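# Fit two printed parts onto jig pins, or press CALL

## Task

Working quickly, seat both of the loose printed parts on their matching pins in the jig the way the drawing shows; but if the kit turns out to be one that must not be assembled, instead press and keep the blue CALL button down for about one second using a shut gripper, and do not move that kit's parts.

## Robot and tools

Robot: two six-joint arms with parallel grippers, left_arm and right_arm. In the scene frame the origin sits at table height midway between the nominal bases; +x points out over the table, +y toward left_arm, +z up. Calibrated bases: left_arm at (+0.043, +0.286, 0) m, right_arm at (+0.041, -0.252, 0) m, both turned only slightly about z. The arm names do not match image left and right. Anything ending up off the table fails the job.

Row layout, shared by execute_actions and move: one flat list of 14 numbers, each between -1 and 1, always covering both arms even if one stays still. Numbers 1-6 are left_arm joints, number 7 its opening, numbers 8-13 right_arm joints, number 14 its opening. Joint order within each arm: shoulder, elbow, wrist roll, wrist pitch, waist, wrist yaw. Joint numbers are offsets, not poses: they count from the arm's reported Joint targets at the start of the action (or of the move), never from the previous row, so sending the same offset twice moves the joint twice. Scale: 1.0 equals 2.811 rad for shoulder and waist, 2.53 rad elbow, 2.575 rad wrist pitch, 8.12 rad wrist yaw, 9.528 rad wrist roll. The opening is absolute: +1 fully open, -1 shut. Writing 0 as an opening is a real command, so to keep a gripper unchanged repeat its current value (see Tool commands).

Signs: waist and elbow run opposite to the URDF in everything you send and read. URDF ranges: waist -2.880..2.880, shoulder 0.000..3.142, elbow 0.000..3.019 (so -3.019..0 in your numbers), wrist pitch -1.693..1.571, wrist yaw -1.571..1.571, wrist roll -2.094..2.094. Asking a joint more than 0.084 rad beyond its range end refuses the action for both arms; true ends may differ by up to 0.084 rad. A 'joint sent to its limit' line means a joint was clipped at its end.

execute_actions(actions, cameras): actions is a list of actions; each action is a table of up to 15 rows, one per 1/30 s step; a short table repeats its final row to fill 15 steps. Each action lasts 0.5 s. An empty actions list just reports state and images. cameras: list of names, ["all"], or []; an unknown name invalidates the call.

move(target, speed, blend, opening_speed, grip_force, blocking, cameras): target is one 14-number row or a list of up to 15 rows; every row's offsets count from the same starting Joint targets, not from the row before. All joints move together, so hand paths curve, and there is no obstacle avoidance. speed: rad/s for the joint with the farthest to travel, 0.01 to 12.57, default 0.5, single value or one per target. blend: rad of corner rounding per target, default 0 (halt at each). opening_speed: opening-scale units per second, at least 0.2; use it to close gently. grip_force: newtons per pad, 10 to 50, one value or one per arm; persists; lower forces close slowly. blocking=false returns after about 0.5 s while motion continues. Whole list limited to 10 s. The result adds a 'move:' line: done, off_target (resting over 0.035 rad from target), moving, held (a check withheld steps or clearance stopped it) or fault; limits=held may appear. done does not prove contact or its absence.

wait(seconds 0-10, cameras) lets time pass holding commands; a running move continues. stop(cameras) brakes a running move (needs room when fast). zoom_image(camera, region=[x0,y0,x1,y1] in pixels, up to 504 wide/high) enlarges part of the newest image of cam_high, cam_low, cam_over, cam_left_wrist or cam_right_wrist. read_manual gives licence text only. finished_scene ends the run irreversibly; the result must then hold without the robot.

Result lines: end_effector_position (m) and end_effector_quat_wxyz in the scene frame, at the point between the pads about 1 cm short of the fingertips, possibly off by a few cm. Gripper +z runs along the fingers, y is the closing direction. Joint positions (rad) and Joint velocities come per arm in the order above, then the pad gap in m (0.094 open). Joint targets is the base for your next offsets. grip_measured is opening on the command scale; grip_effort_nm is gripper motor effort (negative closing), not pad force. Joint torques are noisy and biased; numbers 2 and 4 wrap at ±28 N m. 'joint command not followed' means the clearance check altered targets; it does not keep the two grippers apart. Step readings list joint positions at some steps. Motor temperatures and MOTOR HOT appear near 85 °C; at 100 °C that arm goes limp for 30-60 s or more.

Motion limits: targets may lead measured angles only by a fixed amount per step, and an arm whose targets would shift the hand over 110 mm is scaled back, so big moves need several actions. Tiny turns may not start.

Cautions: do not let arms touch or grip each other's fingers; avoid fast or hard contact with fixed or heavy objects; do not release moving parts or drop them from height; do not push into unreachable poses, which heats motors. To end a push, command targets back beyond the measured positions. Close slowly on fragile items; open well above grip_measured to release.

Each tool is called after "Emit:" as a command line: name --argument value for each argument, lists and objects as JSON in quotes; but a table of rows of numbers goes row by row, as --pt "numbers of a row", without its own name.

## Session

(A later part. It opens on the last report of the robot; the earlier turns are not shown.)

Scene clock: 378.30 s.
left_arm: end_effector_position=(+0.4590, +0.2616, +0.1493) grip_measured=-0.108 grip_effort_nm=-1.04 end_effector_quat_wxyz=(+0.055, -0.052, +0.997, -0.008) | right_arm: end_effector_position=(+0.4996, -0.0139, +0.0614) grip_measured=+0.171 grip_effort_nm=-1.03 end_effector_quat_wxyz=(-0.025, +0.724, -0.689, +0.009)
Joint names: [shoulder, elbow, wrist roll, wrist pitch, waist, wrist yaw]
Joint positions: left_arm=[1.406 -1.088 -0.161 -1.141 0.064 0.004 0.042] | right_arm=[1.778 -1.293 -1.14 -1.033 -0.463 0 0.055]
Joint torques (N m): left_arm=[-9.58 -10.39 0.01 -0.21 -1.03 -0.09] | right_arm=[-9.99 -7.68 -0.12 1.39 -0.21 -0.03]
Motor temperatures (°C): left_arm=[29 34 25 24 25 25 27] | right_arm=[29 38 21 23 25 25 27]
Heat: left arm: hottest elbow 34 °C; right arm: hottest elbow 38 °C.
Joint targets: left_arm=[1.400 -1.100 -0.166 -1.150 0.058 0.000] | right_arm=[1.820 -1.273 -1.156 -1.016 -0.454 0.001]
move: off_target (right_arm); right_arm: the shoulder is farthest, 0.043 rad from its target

Emit:
wait --seconds 0.1 --cameras '["cam_right_wrist","cam_low"]'

Emit:
zoom_image --camera "cam_low" --region '[170, 280, 240, 330]'

Emit:
zoom_image --camera "cam_right_wrist" --region '[130, 240, 410, 330]'

Scene clock: 387.57 s.
left_arm: end_effector_position=(+0.4590, +0.2616, +0.1493) grip_measured=-0.108 grip_effort_nm=-1.04 end_effector_quat_wxyz=(+0.055, -0.052, +0.997, -0.008) | right_arm: end_effector_position=(+0.4996, -0.0139, +0.0614) grip_measured=+0.171 grip_effort_nm=-1.03 end_effector_quat_wxyz=(-0.025, +0.724, -0.689, +0.009)
Joint names: [shoulder, elbow, wrist roll, wrist pitch, waist, wrist yaw]
Joint positions: left_arm=[1.406 -1.088 -0.161 -1.141 0.064 0.004 0.042] | right_arm=[1.778 -1.293 -1.14 -1.033 -0.463 0 0.055]
Joint torques (N m): left_arm=[-9.64 -10.41 0 -0.18 -0.85 -0.08] | right_arm=[-9.99 -7.66 -0.11 1.4 -0.21 -0.03]
Heat: left arm: hottest elbow 34 °C; right arm: hottest elbow 37 °C.
Joint targets: left_arm=[1.400 -1.100 -0.166 -1.150 0.058 0.000] | right_arm=[1.820 -1.273 -1.156 -1.016 -0.454 0.001]
Tool commands: left_gripper/opening=-0.5 right_gripper/opening=-0.3
wait: 0.10 s; at rest from the start
camera_calibration:
cam_right_wrist: T_world_to_cam=[[0.998864, -0.0104228, -0.0465009, -0.491111], [0.018169, -0.81879, 0.573805, -0.0242587], [-0.0440551, -0.573998, -0.817671, 0.157498], [0, 0, 0, 1]] pos_world=[0.497932, 0.0654222, 0.119864]
Images, in order (width x height): cam_low 504x504, cam_right_wrist 504x504.

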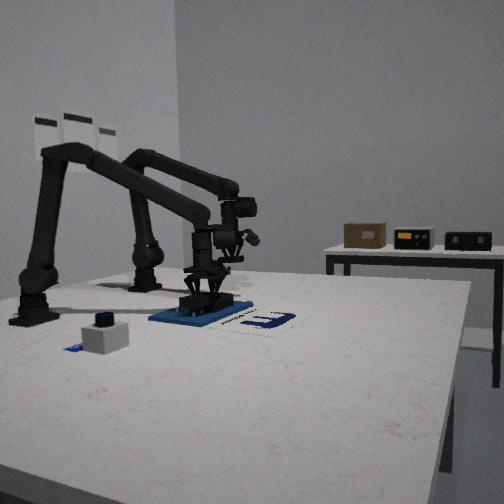

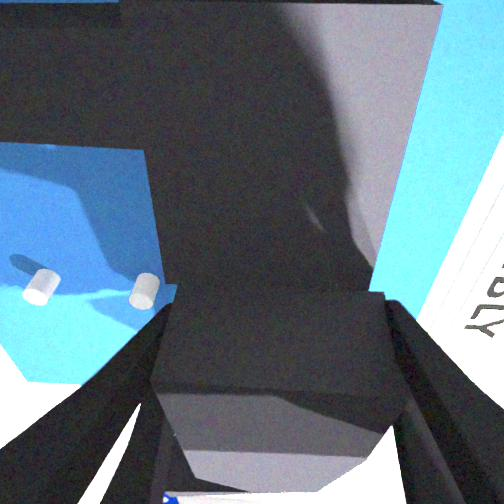

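Scaled by 7.200.

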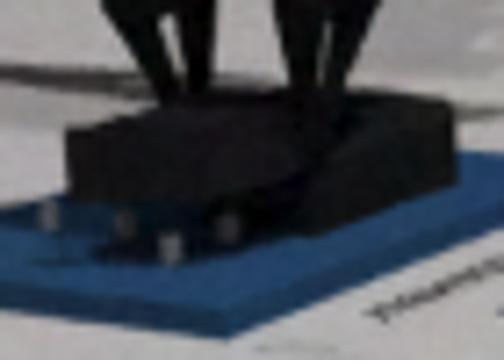

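Scaled by 1.800.

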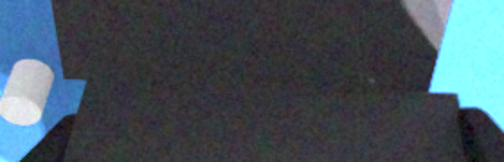

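Emit:
move --target '[0,0,0,0,0,0,-0.5,-0.0185,-0.0285,0,-0.0272,0,0,-0.3]' --speed 0.1

Scene clock: 404.20 s.
left_arm: end_effector_position=(+0.4590, +0.2616, +0.1493) grip_measured=-0.108 grip_effort_nm=-1.04 end_effector_quat_wxyz=(+0.055, -0.052, +0.997, -0.008) | right_arm: end_effector_position=(+0.4923, -0.0189, +0.0629) grip_measured=+0.171 grip_effort_nm=-1.03 end_effector_quat_wxyz=(-0.006, +0.724, -0.690, +0.002)
Joint names: [shoulder, elbow, wrist roll, wrist pitch, waist, wrist yaw]
Joint positions: left_arm=[1.406 -1.088 -0.161 -1.141 0.064 0.004 0.042] | right_arm=[1.778 -1.298 -1.141 -1.078 -0.461 0 0.055]
Joint torques (N m): left_arm=[-9.58 -10.41 0.01 -0.21 -0.97 -0.08] | right_arm=[-13.57 -13.53 -0.11 0.39 -0.38 -0.04]
Heat: left arm: hottest elbow 35 °C; right arm: hottest elbow 35 °C.
Joint targets: left_arm=[1.400 -1.100 -0.166 -1.150 0.058 0.000] | right_arm=[1.769 -1.345 -1.156 -1.087 -0.454 0.001]
move: off_target (right_arm); right_arm: the elbow is farthest, 0.047 rad from its target

Emit:
move --target '[0,0,0,0,0,0,-0.5,0.0164,0.0273,0,0.026,0,0,-0.3]' --speed 0.08 --cameras '["cam_right_wrist","cam_low"]'

Emit:
zoom_image --camera "cam_low" --region '[170, 280, 240, 330]'

Scene clock: 415.23 s.
left_arm: end_effector_position=(+0.4590, +0.2616, +0.1493) grip_measured=-0.108 grip_effort_nm=-1.04 end_effector_quat_wxyz=(+0.055, -0.052, +0.997, -0.008) | right_arm: end_effector_position=(+0.4931, -0.0201, +0.0439) grip_measured=+0.171 grip_effort_nm=-1.03 end_effector_quat_wxyz=(-0.008, +0.723, -0.691, +0.003)
Joint names: [shoulder, elbow, wrist roll, wrist pitch, waist, wrist yaw]
Joint positions: left_arm=[1.406 -1.088 -0.161 -1.141 0.064 0.004 0.042] | right_arm=[1.8 -1.274 -1.141 -1.027 -0.458 0.001 0.055]
Joint torques (N m): left_arm=[-9.64 -10.4 0.01 -0.21 -0.91 -0.08] | right_arm=[-11.99 -9.35 -0.11 1.03 -0.62 -0.06]
Heat: left arm: hottest elbow 35 °C; right arm: hottest elbow 36 °C.
Joint targets: left_arm=[1.400 -1.100 -0.166 -1.150 0.058 0.000] | right_arm=[1.815 -1.276 -1.156 -1.019 -0.454 0.001]
move: done
camera_calibration:
cam_right_wrist: T_world_to_cam=[[0.996835, -0.0152981, -0.0780158, -0.483113], [0.0335326, -0.808846, 0.587064, -0.0270275], [-0.0720838, -0.587822, -0.805773, 0.152339], [0, 0, 0, 1]] pos_world=[0.493471, 0.0602967, 0.100927]
Images, in order (width x height): cam_low 504x504, cam_right_wrist 504x504.

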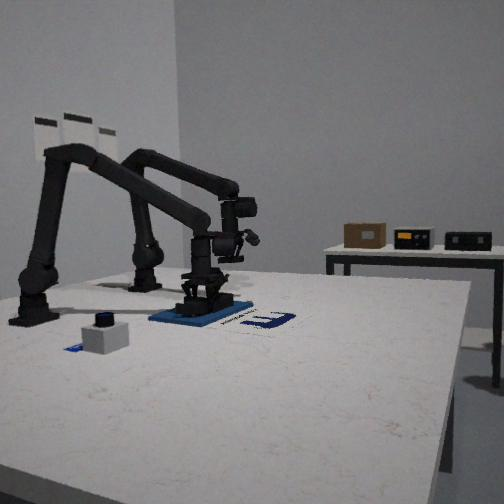

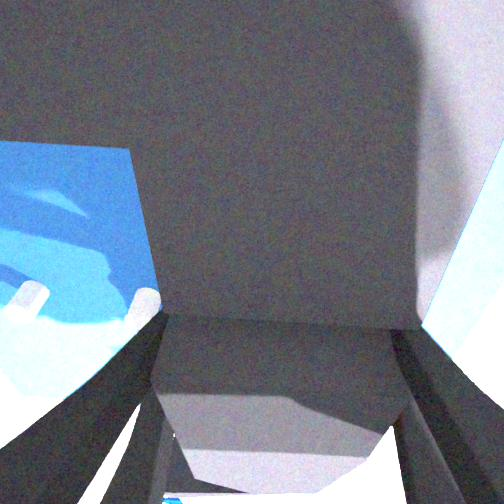

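Scaled by 7.200.

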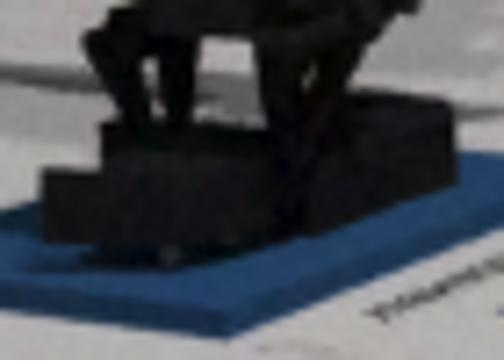

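Emit:
move --target '[0,0,0,0,0,0,-0.5,0,0,0,0.0062,-0.0052,0,-0.3]' --speed 0.08 --cameras '["cam_right_wrist"]'

Emit:
zoom_image --camera "cam_right_wrist" --region '[0, 240, 450, 504]'

Scene clock: 428.03 s.
left_arm: end_effector_position=(+0.4590, +0.2616, +0.1493) grip_measured=-0.108 grip_effort_nm=-1.04 end_effector_quat_wxyz=(+0.055, -0.052, +0.997, -0.008) | right_arm: end_effector_position=(+0.4941, -0.0196, +0.0439) grip_measured=+0.171 grip_effort_nm=-1.03 end_effector_quat_wxyz=(-0.010, +0.723, -0.691, +0.004)
Joint names: [shoulder, elbow, wrist roll, wrist pitch, waist, wrist yaw]
Joint positions: left_arm=[1.406 -1.088 -0.161 -1.141 0.064 0.004 0.042] | right_arm=[1.8 -1.274 -1.141 -1.023 -0.458 0.001 0.055]
Joint torques (N m): left_arm=[-9.64 -10.41 0.01 -0.2 -0.91 -0.08] | right_arm=[-12.04 -9.33 -0.11 1.47 -1.79 -0.07]
Heat: left arm: hottest elbow 35 °C; right arm: hottest elbow 36 °C.
Joint targets: left_arm=[1.400 -1.100 -0.166 -1.150 0.058 0.000] | right_arm=[1.815 -1.276 -1.156 -1.004 -0.469 0.001]
move: done
camera_calibration:
cam_right_wrist: T_world_to_cam=[[0.997141, -0.0152339, -0.0740152, -0.484456], [0.031084, -0.810077, 0.585499, -0.0253973], [-0.0688774, -0.586125, -0.807288, 0.151255], [0, 0, 0, 1]] pos_world=[0.494279, 0.0607005, 0.101119]
Images, in order (width x height): cam_right_wrist 504x504.

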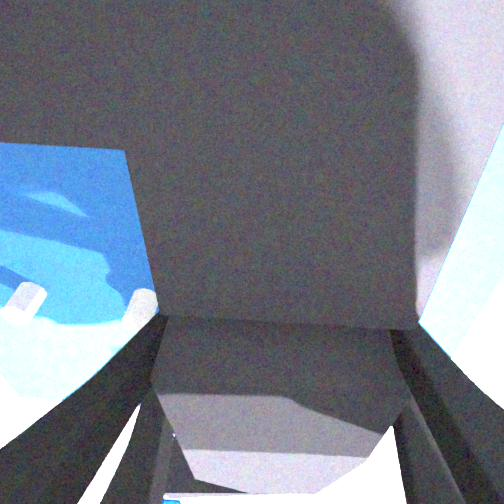

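Scaled by 1.120.

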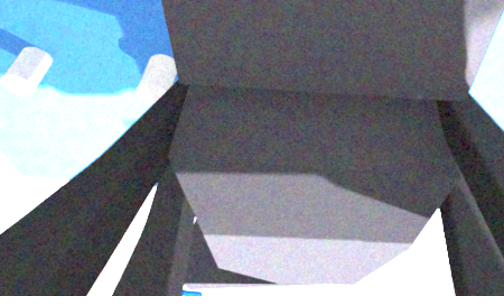

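Emit:
move --target '[0,0,0,0,0,0,-0.5,0.0053,0.0055,0,0.0062,0,0,-0.3]' --speed 0.06 --cameras '["cam_low"]'

Emit:
zoom_image --camera "cam_low" --region '[170, 280, 240, 330]'

Scene clock: 433.57 s.
left_arm: end_effector_position=(+0.4590, +0.2616, +0.1493) grip_measured=-0.108 grip_effort_nm=-1.04 end_effector_quat_wxyz=(+0.055, -0.052, +0.997, -0.008) | right_arm: end_effector_position=(+0.4943, -0.0197, +0.0427) grip_measured=+0.171 grip_effort_nm=-1.03 end_effector_quat_wxyz=(-0.011, +0.723, -0.691, +0.005)
Joint names: [shoulder, elbow, wrist roll, wrist pitch, waist, wrist yaw]
Joint positions: left_arm=[1.406 -1.088 -0.161 -1.141 0.064 0.004 0.042] | right_arm=[1.8 -1.27 -1.141 -1.015 -0.458 0.002 0.055]
Joint torques (N m): left_arm=[-9.58 -10.41 0.01 -0.23 -0.91 -0.08] | right_arm=[-10.99 -8.46 -0.11 1.73 -1.79 -0.1]
Heat: left arm: hottest elbow 35 °C; right arm: hottest elbow 36 °C.
Joint targets: left_arm=[1.400 -1.100 -0.166 -1.150 0.058 0.000] | right_arm=[1.830 -1.262 -1.156 -0.988 -0.469 0.001]
move: done
Images, in order (width x height): cam_low 504x504.

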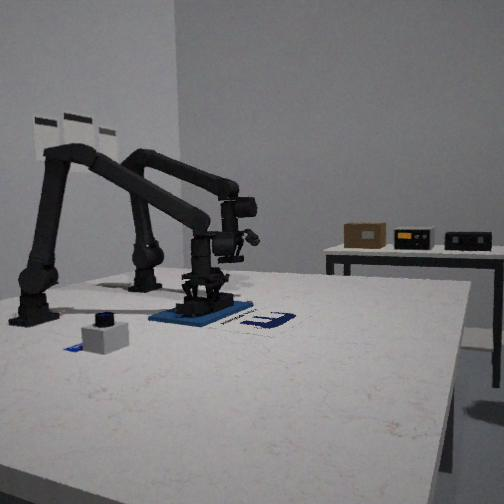

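Scaled by 7.200.

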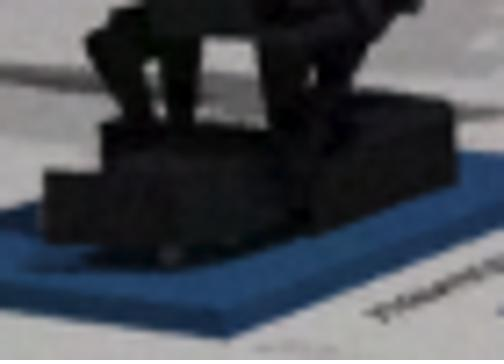

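Emit:
move --target '[0,0,0,0,0,0,-0.5,-0.0036,0,0,0.003,-0.0025,0,-0.3]' --speed 0.06

Scene clock: 441.23 s.
left_arm: end_effector_position=(+0.4590, +0.2616, +0.1493) grip_measured=-0.108 grip_effort_nm=-1.04 end_effector_quat_wxyz=(+0.055, -0.052, +0.997, -0.008) | right_arm: end_effector_position=(+0.4970, -0.0137, +0.0408) grip_measured=+0.171 grip_effort_nm=-1.03 end_effector_quat_wxyz=(-0.022, +0.726, -0.688, +0.009)
Joint names: [shoulder, elbow, wrist roll, wrist pitch, waist, wrist yaw]
Joint positions: left_arm=[1.406 -1.088 -0.161 -1.141 0.064 0.004 0.042] | right_arm=[1.802 -1.266 -1.141 -0.986 -0.466 0.003 0.055]
Joint torques (N m): left_arm=[-9.64 -10.4 0.01 -0.23 -0.91 -0.08] | right_arm=[-11.81 -8.83 -0.1 1.03 -1.67 -0.13]
Heat: left arm: hottest elbow 35 °C; right arm: hottest elbow 36 °C.
Joint targets: left_arm=[1.400 -1.100 -0.166 -1.150 0.058 0.000] | right_arm=[1.819 -1.262 -1.156 -0.980 -0.476 0.001]
move: done

Emit:
move --target '[0,0,0,0,0,0,-0.5,0.0075,0.003,0,0,0,0,-0.3]' --speed 0.06 --cameras '["cam_right_wrist","cam_low"]'

Emit:
zoom_image --camera "cam_low" --region '[170, 280, 240, 330]'

Scene clock: 448.70 s.
left_arm: end_effector_position=(+0.4590, +0.2616, +0.1493) grip_measured=-0.108 grip_effort_nm=-1.04 end_effector_quat_wxyz=(+0.055, -0.052, +0.997, -0.008) | right_arm: end_effector_position=(+0.4964, -0.0140, +0.0376) grip_measured=+0.171 grip_effort_nm=-1.03 end_effector_quat_wxyz=(-0.020, +0.726, -0.688, +0.008)
Joint names: [shoulder, elbow, wrist roll, wrist pitch, waist, wrist yaw]
Joint positions: left_arm=[1.406 -1.088 -0.161 -1.141 0.064 0.004 0.042] | right_arm=[1.807 -1.264 -1.141 -0.985 -0.466 0.003 0.055]
Joint torques (N m): left_arm=[-9.64 -10.41 0.01 -0.2 -0.97 -0.08] | right_arm=[-10.75 -8.23 -0.11 0.96 -1.67 -0.13]
Heat: left arm: hottest elbow 35 °C; right arm: hottest elbow 35 °C.
Joint targets: left_arm=[1.400 -1.100 -0.166 -1.150 0.058 0.000] | right_arm=[1.841 -1.254 -1.156 -0.980 -0.476 0.001]
move: done
camera_calibration:
cam_right_wrist: T_world_to_cam=[[0.998514, -0.00641593, -0.054122, -0.488402], [0.0261885, -0.814407, 0.579703, -0.0146597], [-0.0477967, -0.580259, -0.813028, 0.139377], [0, 0, 0, 1]] pos_world=[0.494722, 0.0658021, 0.0953823]
Images, in order (width x height): cam_low 504x504, cam_right_wrist 504x504.

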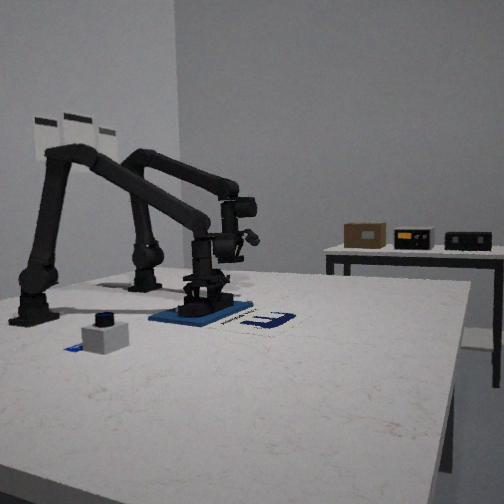

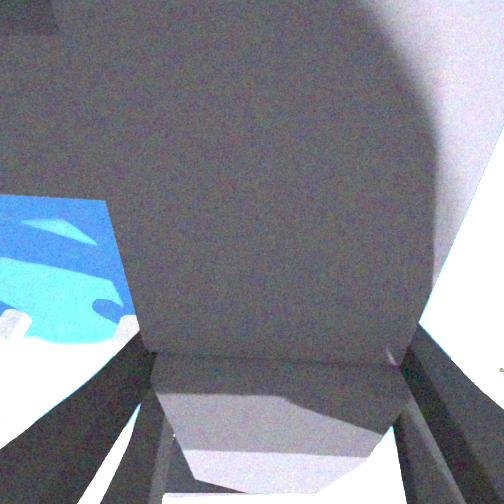

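Scaled by 7.200.

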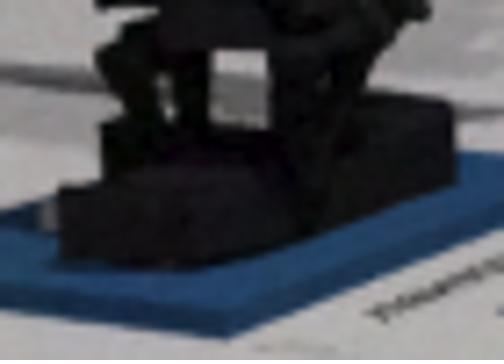

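Emit:
move --pt "0 0 0 0 0 0 -0.5 -0.0082 -0.002 0 0 0.0028 0 -0.3" --pt "0 0 0 0 0 0 -0.5 -0.0082 -0.002 0 0 0.0028 0 0.45" --speed 0.1 --opening_speed 0.6 --cameras '["cam_right_wrist","cam_low"]'

Emit:
zoom_image --camera "cam_low" --region '[170, 280, 240, 330]'

Scene clock: 457.63 s.
left_arm: end_effector_position=(+0.4590, +0.2616, +0.1493) grip_measured=-0.108 grip_effort_nm=-1.04 end_effector_quat_wxyz=(+0.055, -0.052, +0.997, -0.008) | right_arm: end_effector_position=(+0.4949, -0.0148, +0.0362) grip_measured=+0.446 grip_effort_nm=0.17 end_effector_quat_wxyz=(-0.018, +0.726, -0.687, +0.008)
Joint names: [shoulder, elbow, wrist roll, wrist pitch, waist, wrist yaw]
Joint positions: left_arm=[1.406 -1.088 -0.161 -1.141 0.064 0.004 0.042] | right_arm=[1.807 -1.26 -1.142 -0.984 -0.466 0.003 0.068]
Joint torques (N m): left_arm=[-9.64 -10.4 0.01 -0.24 -0.91 -0.08] | right_arm=[-12.34 -9.02 -0.1 0.95 -1.14 -0.13]
Heat: left arm: hottest elbow 35 °C; right arm: hottest elbow 35 °C.
Joint targets: left_arm=[1.400 -1.100 -0.166 -1.150 0.058 0.000] | right_arm=[1.818 -1.259 -1.156 -0.980 -0.468 0.001]
move: done
camera_calibration:
cam_right_wrist: T_world_to_cam=[[0.998352, -0.00575805, -0.0571007, -0.486868], [0.0285378, -0.813416, 0.580982, -0.0156767], [-0.049792, -0.581654, -0.811911, 0.138662], [0, 0, 0, 1]] pos_world=[0.493417, 0.065098, 0.0938882]
Images, in order (width x height): cam_low 504x504, cam_right_wrist 504x504.

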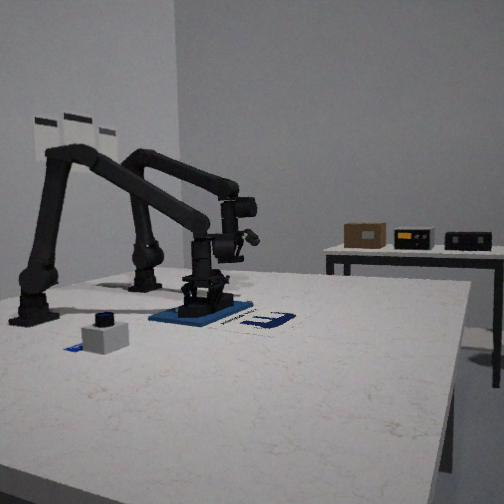

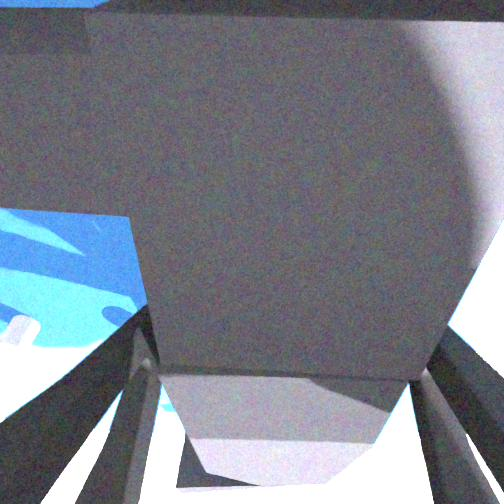

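Scaled by 7.200.

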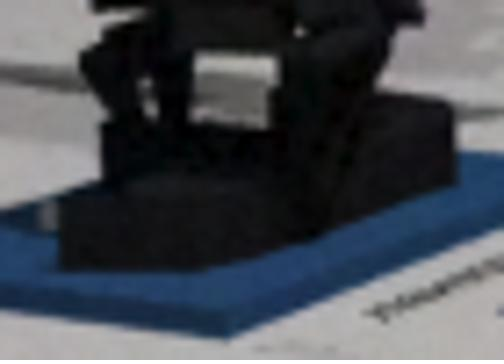

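Emit:
move --pt "0 0 0 0 0 0 -0.5 -0.0349 -0.0636 0 -0.0878 0 0 0.45" --pt "0.1217 -0.1213 -0.0487 -0.0233 0.2131 0 -0.5 -0.0349 -0.0636 0 -0.0878 0.202 0 0.45" --speed '[0.15,0.5]' --cameras '["cam_left_wrist","cam_over","cam_right_wrist"]'

Emit:
zoom_image --camera "cam_left_wrist" --region '[100, 50, 450, 400]'

Scene clock: 484.00 s.
left_arm: end_effector_position=(+0.4405, -0.0168, +0.1012) grip_measured=-0.108 grip_effort_nm=-1.03 end_effector_quat_wxyz=(-0.007, +0.014, +1.000, +0.004) | right_arm: end_effector_position=(+0.5516, -0.2979, +0.1166) grip_measured=+0.447 grip_effort_nm=0.15 end_effector_quat_wxyz=(+0.010, -0.503, +0.864, -0.009)
Joint names: [shoulder, elbow, wrist roll, wrist pitch, waist, wrist yaw]
Joint positions: left_arm=[1.734 -1.347 -0.62 -1.2 0.657 0.002 0.042] | right_arm=[1.725 -1.378 -1.142 -1.197 0.105 0.002 0.068]
Joint torques (N m): left_arm=[-12.81 -13.6 -0.04 -0.47 -0.56 -0.05] | right_arm=[-13.04 -13.75 -0.1 0.47 -1.38 -0.1]
Heat: left arm: hottest elbow 35 °C; right arm: hottest elbow 36 °C.
Joint targets: left_arm=[1.742 -1.407 -0.630 -1.210 0.657 0.000] | right_arm=[1.719 -1.420 -1.156 -1.206 0.100 0.001]
move: off_target (left_arm, right_arm); left_arm: the elbow is farthest, 0.060 rad from its target; right_arm: the elbow is farthest, 0.041 rad from its target
camera_calibration:
cam_left_wrist: T_world_to_cam=[[-0.118503, -0.990592, -0.0684442, 0.0505379], [-0.759363, 0.0459965, 0.649039, 0.295197], [-0.639785, 0.128887, -0.75767, 0.4591], [0, 0, 0, 1]] pos_world=[0.523876, -0.0226876, 0.15971]
cam_right_wrist: T_world_to_cam=[[0.836264, -0.543997, -0.0687813, -0.610021], [-0.408117, -0.701284, 0.584501, -0.020323], [-0.366202, -0.460726, -0.808472, 0.252314], [0, 0, 0, 1]] pos_world=[0.594243, -0.229854, 0.17391]
Images, in order (width x height): cam_over 504x504, cam_left_wrist 504x504, cam_right_wrist 504x504.

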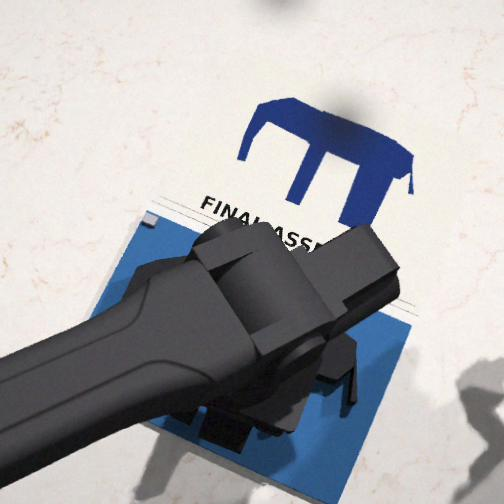

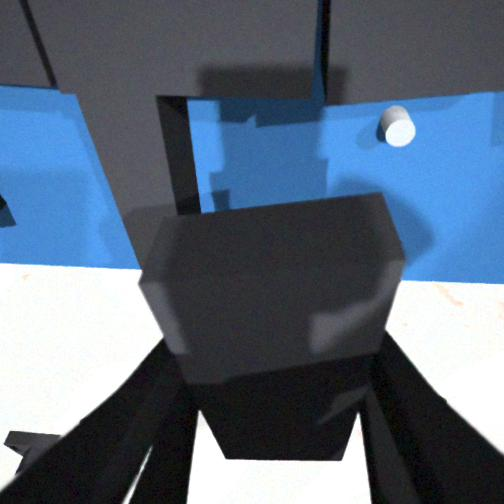

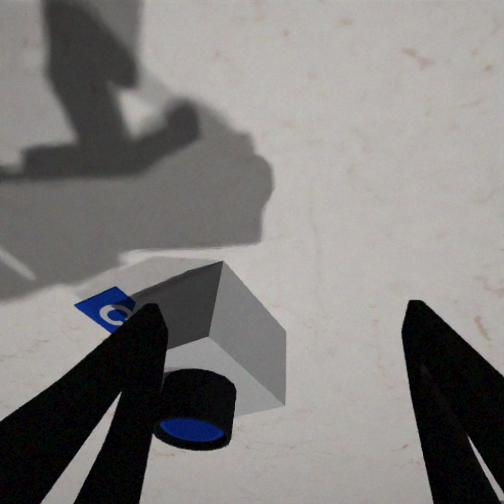

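Scaled by 1.440.

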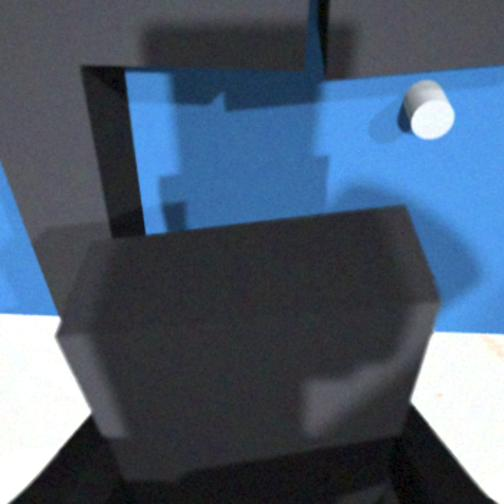

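Emit:
move --target '[-0.1217,0.1213,0,0.9515,0.0153,0.0123,-0.5,0,0,0,0,0,0,0.45]' --speed 1.3 --cameras '["cam_high"]'

Emit:
zoom_image --camera "cam_high" --region '[130, 210, 290, 370]'

Scene clock: 512.47 s.
left_arm: end_effector_position=(+0.4535, -0.0672, +0.5979) grip_measured=-0.108 grip_effort_nm=-1.04 end_effector_quat_wxyz=(+0.744, +0.055, +0.318, -0.585) | right_arm: end_effector_position=(+0.5516, -0.2979, +0.1166) grip_measured=+0.447 grip_effort_nm=0.15 end_effector_quat_wxyz=(+0.010, -0.503, +0.864, -0.009)
Joint names: [shoulder, elbow, wrist roll, wrist pitch, waist, wrist yaw]
Joint positions: left_arm=[1.406 -1.103 -0.621 1.223 0.687 0.097 0.042] | right_arm=[1.725 -1.378 -1.142 -1.197 0.105 0.002 0.068]
Joint torques (N m): left_arm=[-10.17 -9.72 -0.01 1.11 0.5 0.2] | right_arm=[-13.04 -13.74 -0.1 0.47 -1.38 -0.1]
Heat: left arm: hottest elbow 36 °C; right arm: hottest elbow 40 °C.
Joint targets: left_arm=[1.400 -1.100 -0.629 1.240 0.700 0.100] | right_arm=[1.719 -1.420 -1.156 -1.206 0.100 0.001]
move: off_target (right_arm); right_arm: the elbow is farthest, 0.042 rad from its target
Images, in order (width x height): cam_high 504x504.

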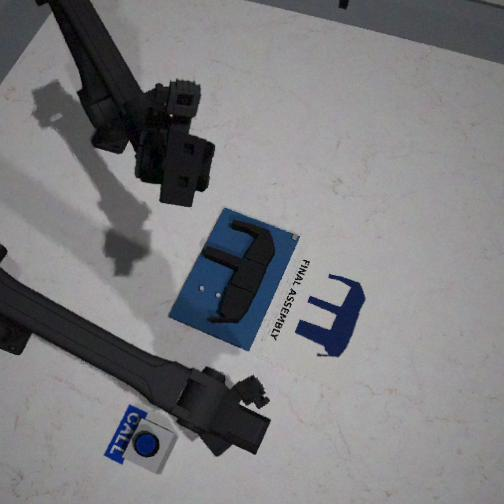

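Scaled by 3.150.

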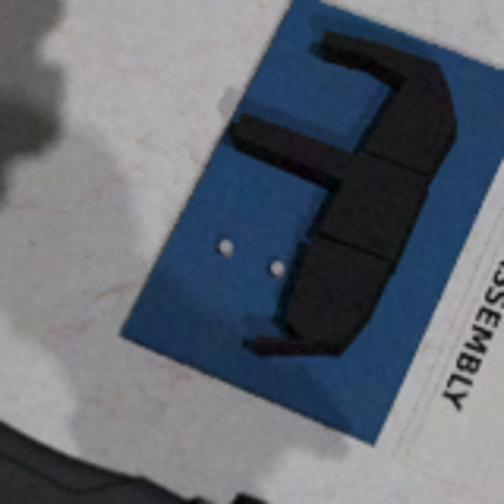

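Rump looks perfectly seated. Zoom the leg.

Emit:
zoom_image --camera "cam_high" --region '[130, 120, 230, 220]'

Scaled by 5.040.

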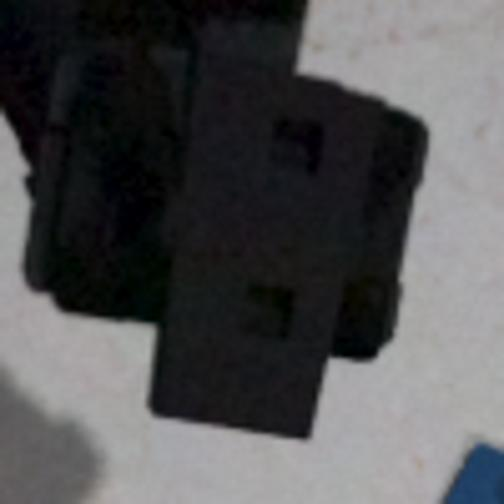

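Emit:
move --pt "0.116 -0.1443 -0.0033 -0.9293 0.0085 -0.0123 -0.5 0 0 0 0 0 0 0.45" --pt "0.148 -0.1443 -0.0033 -0.9293 0.0085 -0.0123 -0.5 0 0 0 0 0 0 0.45" --speed '[1.3,0.2]' --blend '[0.03,0]' --cameras '["cam_left_wrist"]'

Emit:
zoom_image --camera "cam_left_wrist" --region '[100, 100, 450, 450]'

Scene clock: 607.60 s.
left_arm: end_effector_position=(+0.4503, -0.0602, +0.0835) grip_measured=-0.108 grip_effort_nm=-1.04 end_effector_quat_wxyz=(+0.007, +0.025, +1.000, -0.008) | right_arm: end_effector_position=(+0.5516, -0.2979, +0.1166) grip_measured=+0.447 grip_effort_nm=0.15 end_effector_quat_wxyz=(+0.010, -0.503, +0.864, -0.009)
Joint names: [shoulder, elbow, wrist roll, wrist pitch, waist, wrist yaw]
Joint positions: left_arm=[1.812 -1.407 -0.652 -1.144 0.71 0.004 0.042] | right_arm=[1.725 -1.378 -1.142 -1.197 0.105 0.002 0.068]
Joint torques (N m): left_arm=[-14.45 -13.45 -0.05 -0.39 0.56 -0.13] | right_arm=[-13.1 -13.75 -0.1 0.47 -1.38 -0.1]
Motor temperatures (°C): left_arm=[30 37 25 24 25 25 28] | right_arm=[32 45 21 23 25 25 25]
Heat: left arm: hottest elbow 37 °C; right arm: hottest elbow 45 °C.
Joint targets: left_arm=[1.816 -1.465 -0.661 -1.153 0.724 0.000] | right_arm=[1.719 -1.420 -1.156 -1.206 0.100 0.001]
move: off_target (left_arm, right_arm); left_arm: the elbow is farthest, 0.058 rad from its target; right_arm: the elbow is farthest, 0.042 rad from its target
camera_calibration:
cam_left_wrist: T_world_to_cam=[[-0.13755, -0.989389, -0.0467856, 0.0142502], [-0.776334, 0.0783549, 0.625433, 0.327633], [-0.615131, 0.12235, -0.778874, 0.447925], [0, 0, 0, 1]] pos_world=[0.531845, -0.0663762, 0.144632]
Images, in order (width x height): cam_left_wrist 504x504.

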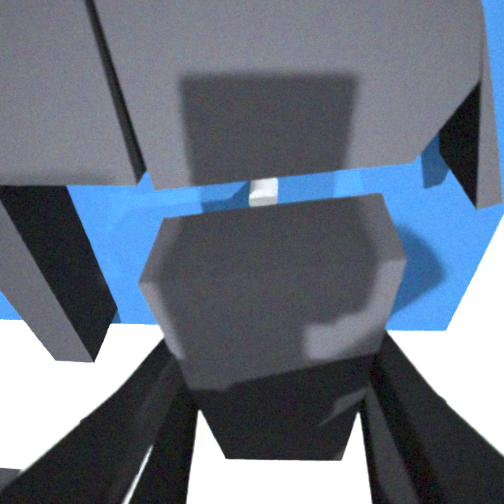

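Scaled by 1.440.

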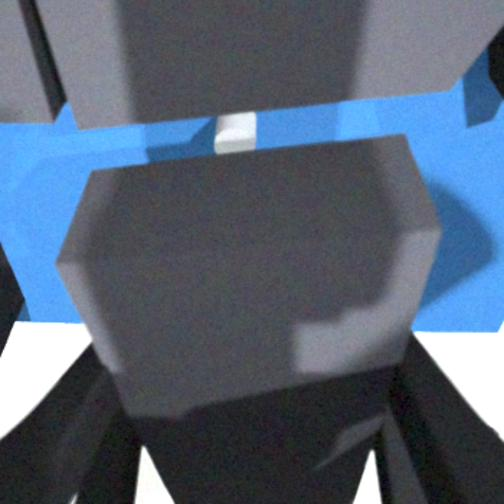

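Emit:
move --target '[0.0146,0.0435,0,0.0412,0.0028,0,-0.5,0,0,0,0,0,0,0.45]' --speed 0.12 --cameras '["cam_left_wrist","cam_low"]'

Emit:
zoom_image --camera "cam_low" --region '[140, 270, 260, 340]'

Scene clock: 641.43 s.
left_arm: end_effector_position=(+0.4541, -0.0679, +0.0666) grip_measured=-0.108 grip_effort_nm=-1.04 end_effector_quat_wxyz=(+0.023, +0.027, +0.999, -0.018) | right_arm: end_effector_position=(+0.5516, -0.2979, +0.1166) grip_measured=+0.447 grip_effort_nm=0.15 end_effector_quat_wxyz=(+0.010, -0.503, +0.864, -0.009)
Joint names: [shoulder, elbow, wrist roll, wrist pitch, waist, wrist yaw]
Joint positions: left_arm=[1.828 -1.381 -0.655 -1.065 0.718 -0.001 0.042] | right_arm=[1.725 -1.378 -1.142 -1.197 0.105 0.002 0.068]
Joint torques (N m): left_arm=[-12.57 -6.86 0.01 0.69 0.56 0.11] | right_arm=[-13.04 -13.75 -0.1 0.49 -1.38 -0.1]
Heat: left arm: hottest elbow 40 °C; right arm: hottest elbow 45 °C.
Joint targets: left_arm=[1.857 -1.355 -0.661 -1.046 0.732 0.000] | right_arm=[1.719 -1.420 -1.156 -1.206 0.100 0.001]
move: off_target (right_arm); right_arm: the elbow is farthest, 0.042 rad from its target
camera_calibration:
cam_left_wrist: T_world_to_cam=[[-0.141067, -0.989491, -0.0317346, 0.00694124], [-0.794894, 0.0941003, 0.599407, 0.353045], [-0.590122, 0.109782, -0.799815, 0.427171], [0, 0, 0, 1]] pos_world=[0.533696, -0.0732493, 0.13026]
Images, in order (width x height): cam_low 504x504, cam_left_wrist 504x504.

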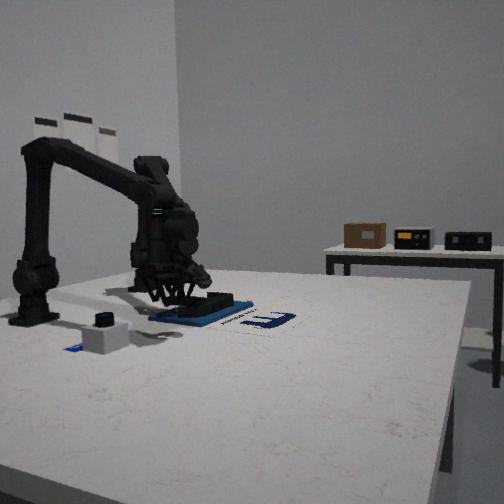

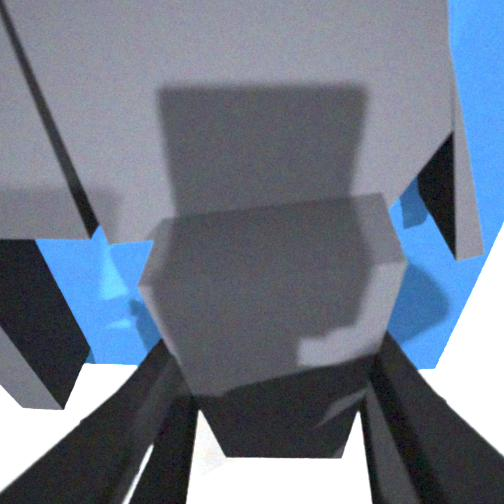

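Scaled by 4.200.

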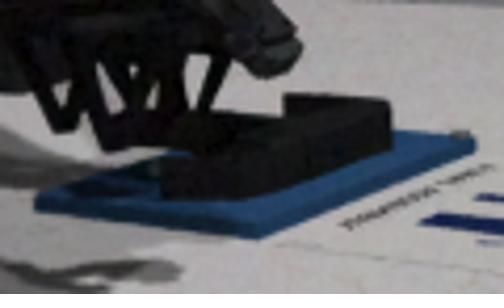

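Emit:
move --target '[-0.0203,-0.0336,0,-0.0307,0,0,-0.5,0,0,0,0,0,0,0.45]' --speed 0.12

Scene clock: 650.47 s.
left_arm: end_effector_position=(+0.4449, -0.0600, +0.0708) grip_measured=-0.108 grip_effort_nm=-1.03 end_effector_quat_wxyz=(+0.007, +0.027, +1.000, -0.005) | right_arm: end_effector_position=(+0.5516, -0.2979, +0.1166) grip_measured=+0.447 grip_effort_nm=0.15 end_effector_quat_wxyz=(+0.010, -0.503, +0.864, -0.009)
Joint names: [shoulder, elbow, wrist roll, wrist pitch, waist, wrist yaw]
Joint positions: left_arm=[1.819 -1.381 -0.655 -1.116 0.718 -0.001 0.042] | right_arm=[1.725 -1.378 -1.142 -1.197 0.105 0.002 0.068]
Joint torques (N m): left_arm=[-16.26 -13.39 -0.01 -0.38 0.62 0.11] | right_arm=[-13.1 -13.75 -0.1 0.49 -1.44 -0.1]
Heat: left arm: hottest elbow 38 °C; right arm: hottest elbow 45 °C.
Joint targets: left_arm=[1.800 -1.440 -0.661 -1.126 0.732 0.000] | right_arm=[1.719 -1.420 -1.156 -1.206 0.100 0.001]
move: off_target (left_arm, right_arm); left_arm: the elbow is farthest, 0.059 rad from its target; right_arm: the elbow is farthest, 0.042 rad from its target

Emit:
move --target '[0.0213,0.0356,0,0.0291,0,0,-0.5,0,0,0,0,0,0,0.45]' --speed 0.1 --cameras '["cam_left_wrist"]'

Emit:
zoom_image --camera "cam_left_wrist" --region '[100, 150, 450, 450]'

Scene clock: 659.10 s.
left_arm: end_effector_position=(+0.4510, -0.0661, +0.0665) grip_measured=-0.108 grip_effort_nm=-1.04 end_effector_quat_wxyz=(+0.020, +0.027, +0.999, -0.015) | right_arm: end_effector_position=(+0.5516, -0.2979, +0.1166) grip_measured=+0.447 grip_effort_nm=0.15 end_effector_quat_wxyz=(+0.010, -0.503, +0.864, -0.009)
Joint names: [shoulder, elbow, wrist roll, wrist pitch, waist, wrist yaw]
Joint positions: left_arm=[1.824 -1.375 -0.656 -1.071 0.719 -0.001 0.042] | right_arm=[1.725 -1.378 -1.142 -1.197 0.105 0.002 0.068]
Joint torques (N m): left_arm=[-12.1 -6.82 0.01 0.77 0.5 0.11] | right_arm=[-13.1 -13.74 -0.1 0.47 -1.44 -0.1]
Heat: left arm: hottest elbow 37 °C; right arm: hottest elbow 46 °C.
Joint targets: left_arm=[1.860 -1.350 -0.661 -1.051 0.731 0.000] | right_arm=[1.719 -1.420 -1.156 -1.206 0.100 0.001]
move: off_target (left_arm, right_arm); left_arm: the shoulder is farthest, 0.036 rad from its target; right_arm: the elbow is farthest, 0.042 rad from its target
camera_calibration:
cam_left_wrist: T_world_to_cam=[[-0.141239, -0.989328, -0.0357878, 0.00864681], [-0.791409, 0.0911179, 0.604458, 0.348409], [-0.594747, 0.113696, -0.795832, 0.427157], [0, 0, 0, 1]] pos_world=[0.531006, -0.0717579, 0.129656]
Images, in order (width x height): cam_left_wrist 504x504.

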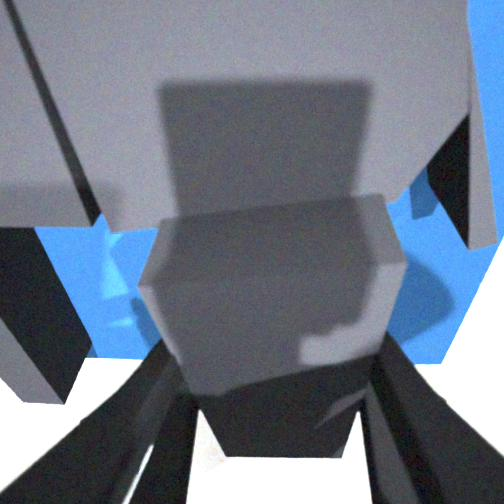

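Scaled by 1.440.

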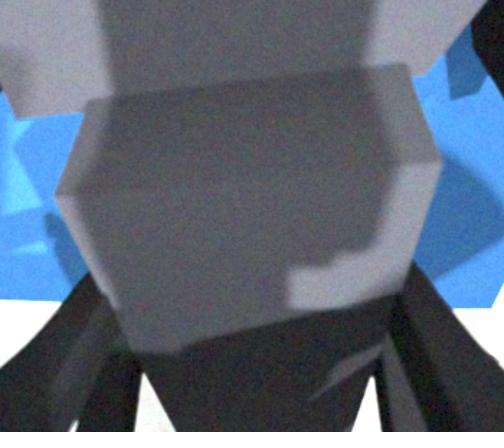

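Emit:
move --pt "-0.0107 -0.0079 0 -0.019 0 0 -0.5 0 0 0 0 0 0 0.45" --pt "-0.0018 0.004 0 -0.009 0 0 -0.5 0 0 0 0 0 0 0.45" --speed 0.08 --cameras '["cam_left_wrist"]'

Emit:
zoom_image --camera "cam_left_wrist" --region '[100, 150, 450, 450]'

Scene clock: 681.47 s.
left_arm: end_effector_position=(+0.4493, -0.0646, +0.0663) grip_measured=-0.108 grip_effort_nm=-1.04 end_effector_quat_wxyz=(+0.018, +0.027, +0.999, -0.014) | right_arm: end_effector_position=(+0.5516, -0.2979, +0.1166) grip_measured=+0.447 grip_effort_nm=0.15 end_effector_quat_wxyz=(+0.010, -0.503, +0.864, -0.009)
Joint names: [shoulder, elbow, wrist roll, wrist pitch, waist, wrist yaw]
Joint positions: left_arm=[1.822 -1.372 -0.656 -1.075 0.719 -0.001 0.042] | right_arm=[1.725 -1.378 -1.142 -1.197 0.105 0.002 0.068]
Joint torques (N m): left_arm=[-12.16 -6.37 0.01 0.05 0.44 0.11] | right_arm=[-13.1 -13.75 -0.1 0.47 -1.38 -0.1]
Heat: left arm: hottest elbow 35 °C; right arm: hottest elbow 46 °C.
Joint targets: left_arm=[1.855 -1.339 -0.661 -1.074 0.731 0.000] | right_arm=[1.719 -1.420 -1.156 -1.206 0.100 0.001]
move: off_target (right_arm); right_arm: the elbow is farthest, 0.042 rad from its target
camera_calibration:
cam_left_wrist: T_world_to_cam=[[-0.141415, -0.989185, -0.0389165, 0.0102189], [-0.788802, 0.0888404, 0.608193, 0.34547], [-0.598158, 0.116705, -0.792835, 0.427413], [0, 0, 0, 1]] pos_world=[0.529614, -0.0704645, 0.129153]
Images, in order (width x height): cam_left_wrist 504x504.

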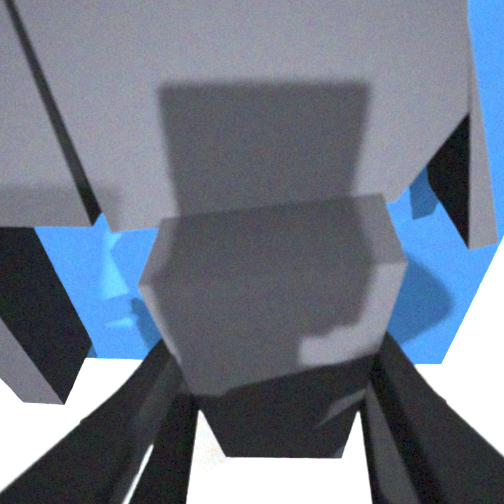

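Scaled by 1.440.

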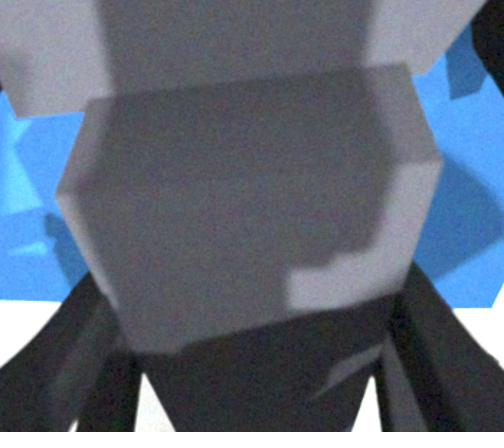

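Emit:
move --target '[-0.0249,-0.0419,0,-0.0221,0,0,-0.5,0,0,0,0,0,0,0.45]' --speed 0.12 --cameras '["cam_left_wrist"]'

Emit:
zoom_image --camera "cam_left_wrist" --region '[100, 150, 450, 450]'

Scene clock: 690.37 s.
left_arm: end_effector_position=(+0.4468, -0.0624, +0.0834) grip_measured=-0.108 grip_effort_nm=-1.04 end_effector_quat_wxyz=(+0.015, +0.027, +0.999, -0.011) | right_arm: end_effector_position=(+0.5516, -0.2979, +0.1166) grip_measured=+0.447 grip_effort_nm=0.15 end_effector_quat_wxyz=(+0.010, -0.503, +0.864, -0.009)
Joint names: [shoulder, elbow, wrist roll, wrist pitch, waist, wrist yaw]
Joint positions: left_arm=[1.8 -1.389 -0.656 -1.121 0.719 -0.001 0.042] | right_arm=[1.725 -1.378 -1.142 -1.197 0.105 0.002 0.068]
Joint torques (N m): left_arm=[-15.79 -13.38 0.01 -0.39 0.44 0.11] | right_arm=[-13.1 -13.75 -0.1 0.47 -1.38 -0.1]
Heat: left arm: hottest elbow 35 °C; right arm: hottest elbow 46 °C.
Joint targets: left_arm=[1.785 -1.446 -0.661 -1.131 0.731 0.000] | right_arm=[1.719 -1.420 -1.156 -1.206 0.100 0.001]
move: off_target (left_arm, right_arm); left_arm: the elbow is farthest, 0.056 rad from its target; right_arm: the elbow is farthest, 0.042 rad from its target
camera_calibration:
cam_left_wrist: T_world_to_cam=[[-0.141648, -0.989002, -0.0425557, 0.0130787], [-0.785606, 0.0861534, 0.6127, 0.330875], [-0.602295, 0.12022, -0.789169, 0.440869], [0, 0, 0, 1]] pos_world=[0.527323, -0.0685723, 0.14575]
Images, in order (width x height): cam_left_wrist 504x504.

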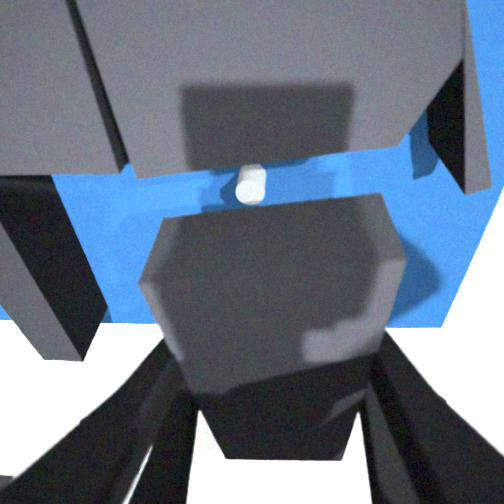

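Scaled by 1.440.

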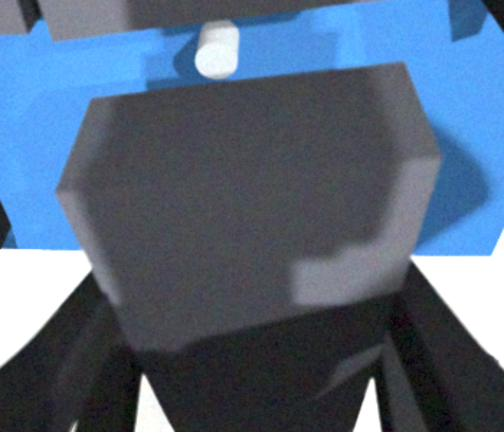

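Emit:
move --target '[0.021,0.034,0,0.0237,0,0,-0.5,0,0,0,0,0,0,0.45]' --speed 0.08

Scene clock: 706.23 s.
left_arm: end_effector_position=(+0.4450, -0.0609, +0.0573) grip_measured=-0.108 grip_effort_nm=-1.04 end_effector_quat_wxyz=(+0.008, +0.027, +1.000, -0.006) | right_arm: end_effector_position=(+0.5516, -0.2979, +0.1166) grip_measured=+0.447 grip_effort_nm=0.15 end_effector_quat_wxyz=(+0.010, -0.503, +0.864, -0.009)
Joint names: [shoulder, elbow, wrist roll, wrist pitch, waist, wrist yaw]
Joint positions: left_arm=[1.834 -1.363 -0.656 -1.08 0.719 -0.001 0.042] | right_arm=[1.725 -1.378 -1.142 -1.197 0.105 0.002 0.068]
Joint torques (N m): left_arm=[-13.57 -8.34 0.01 0.32 0.5 0.11] | right_arm=[-13.04 -13.75 -0.1 0.49 -1.32 -0.1]
Heat: left arm: hottest elbow 37 °C; right arm: hottest elbow 46 °C.
Joint targets: left_arm=[1.844 -1.359 -0.661 -1.070 0.731 0.000] | right_arm=[1.719 -1.420 -1.156 -1.206 0.100 0.001]
move: off_target (right_arm); right_arm: the elbow is farthest, 0.042 rad from its target

Emit:
move --target '[0.0046,0.0047,0,0.014,0,0,-0.5,0,0,0,0,0,0,0.45]' --speed 0.08 --cameras '["cam_left_wrist","cam_low"]'

Emit:
zoom_image --camera "cam_left_wrist" --region '[100, 150, 450, 450]'

Scene clock: 710.80 s.
left_arm: end_effector_position=(+0.4480, -0.0635, +0.0498) grip_measured=-0.108 grip_effort_nm=-1.04 end_effector_quat_wxyz=(+0.015, +0.027, +0.999, -0.011) | right_arm: end_effector_position=(+0.5516, -0.2979, +0.1166) grip_measured=+0.447 grip_effort_nm=0.15 end_effector_quat_wxyz=(+0.010, -0.503, +0.864, -0.009)
Joint names: [shoulder, elbow, wrist roll, wrist pitch, waist, wrist yaw]
Joint positions: left_arm=[1.843 -1.354 -0.656 -1.045 0.719 -0.001 0.042] | right_arm=[1.725 -1.378 -1.142 -1.197 0.105 0.002 0.068]
Joint torques (N m): left_arm=[-13.39 -8.25 0.01 0.36 0.5 0.11] | right_arm=[-13.1 -13.74 -0.09 0.47 -1.44 -0.1]
Heat: left arm: hottest elbow 37 °C; right arm: hottest elbow 46 °C.
Joint targets: left_arm=[1.857 -1.347 -0.661 -1.034 0.731 0.000] | right_arm=[1.719 -1.420 -1.156 -1.206 0.100 0.001]
move: off_target (right_arm); right_arm: the elbow is farthest, 0.042 rad from its target
camera_calibration:
cam_left_wrist: T_world_to_cam=[[-0.141707, -0.988958, -0.0433742, 0.0108792], [-0.784858, 0.0855437, 0.613742, 0.352165], [-0.603255, 0.121014, -0.788314, 0.415717], [0, 0, 0, 1]] pos_world=[0.528725, -0.0696741, 0.112049]
Images, in order (width x height): cam_low 504x504, cam_left_wrist 504x504.

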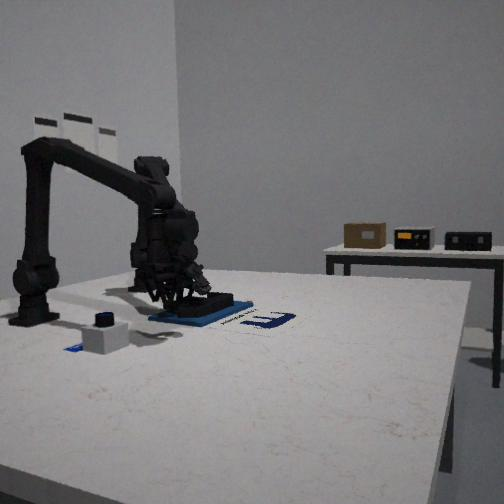

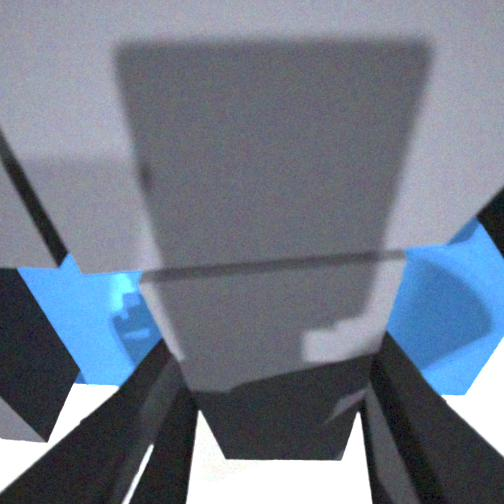

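Scaled by 1.440.

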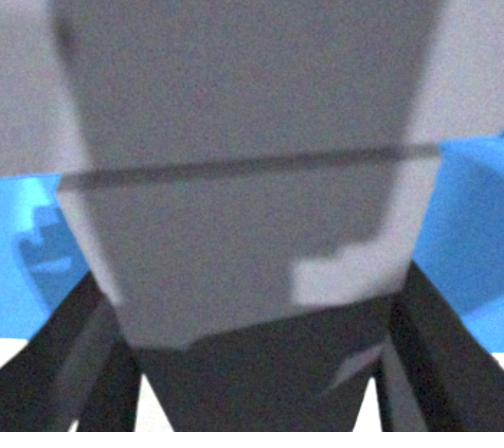

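Emit:
move --target '[0.0036,0.0036,0,0.0039,0,0,-0.5,0,0,0,0,0,0,0.45]' --speed 0.06

Scene clock: 720.83 s.
left_arm: end_effector_position=(+0.4487, -0.0640, +0.0494) grip_measured=-0.108 grip_effort_nm=-1.04 end_effector_quat_wxyz=(+0.016, +0.027, +0.999, -0.012) | right_arm: end_effector_position=(+0.5516, -0.2979, +0.1166) grip_measured=+0.447 grip_effort_nm=0.15 end_effector_quat_wxyz=(+0.010, -0.503, +0.864, -0.009)
Joint names: [shoulder, elbow, wrist roll, wrist pitch, waist, wrist yaw]
Joint positions: left_arm=[1.843 -1.352 -0.656 -1.04 0.719 -0.001 0.042] | right_arm=[1.725 -1.378 -1.142 -1.197 0.105 0.002 0.068]
Joint torques (N m): left_arm=[-12.51 -7.73 0.01 0.43 0.38 0.11] | right_arm=[-13.1 -13.76 -0.1 0.47 -1.44 -0.1]
Heat: left arm: hottest elbow 36 °C; right arm: hottest elbow 46 °C.
Joint targets: left_arm=[1.867 -1.339 -0.661 -1.024 0.731 0.000] | right_arm=[1.719 -1.420 -1.156 -1.206 0.100 0.001]
move: off_target (right_arm); right_arm: the elbow is farthest, 0.042 rad from its target

Emit:
move --target '[0,0,0,-0.002,-0.0096,0,-0.5,0,0,0,0,0,0,0.45]' --speed 0.05 --cameras '["cam_left_wrist"]'

Scene clock: 728.80 s.
left_arm: end_effector_position=(+0.4486, -0.0640, +0.0493) grip_measured=-0.108 grip_effort_nm=-1.04 end_effector_quat_wxyz=(+0.016, +0.027, +0.999, -0.012) | right_arm: end_effector_position=(+0.5516, -0.2979, +0.1166) grip_measured=+0.447 grip_effort_nm=0.15 end_effector_quat_wxyz=(+0.010, -0.503, +0.864, -0.009)
Joint names: [shoulder, elbow, wrist roll, wrist pitch, waist, wrist yaw]
Joint positions: left_arm=[1.843 -1.352 -0.656 -1.039 0.719 -0.001 0.042] | right_arm=[1.725 -1.378 -1.142 -1.197 0.105 0.002 0.068]
Joint torques (N m): left_arm=[-12.81 -7.62 0.01 0.39 -1.61 0.11] | right_arm=[-13.04 -13.75 -0.1 0.49 -1.38 -0.1]
Heat: left arm: hottest elbow 35 °C; right arm: hottest elbow 46 °C.
Joint targets: left_arm=[1.867 -1.338 -0.661 -1.029 0.705 0.000] | right_arm=[1.719 -1.420 -1.156 -1.206 0.100 0.001]
move: off_target (right_arm); right_arm: the elbow is farthest, 0.042 rad from its target
camera_calibration:
cam_left_wrist: T_world_to_cam=[[-0.141552, -0.989078, -0.0410737, 0.0101738], [-0.786826, 0.0872341, 0.610979, 0.35402], [-0.600723, 0.118803, -0.790581, 0.414546], [0, 0, 0, 1]] pos_world=[0.529019, -0.0700692, 0.111851]
Images, in order (width x height): cam_left_wrist 504x504.

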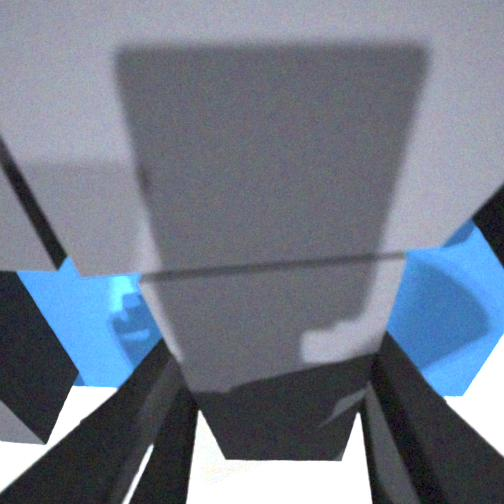

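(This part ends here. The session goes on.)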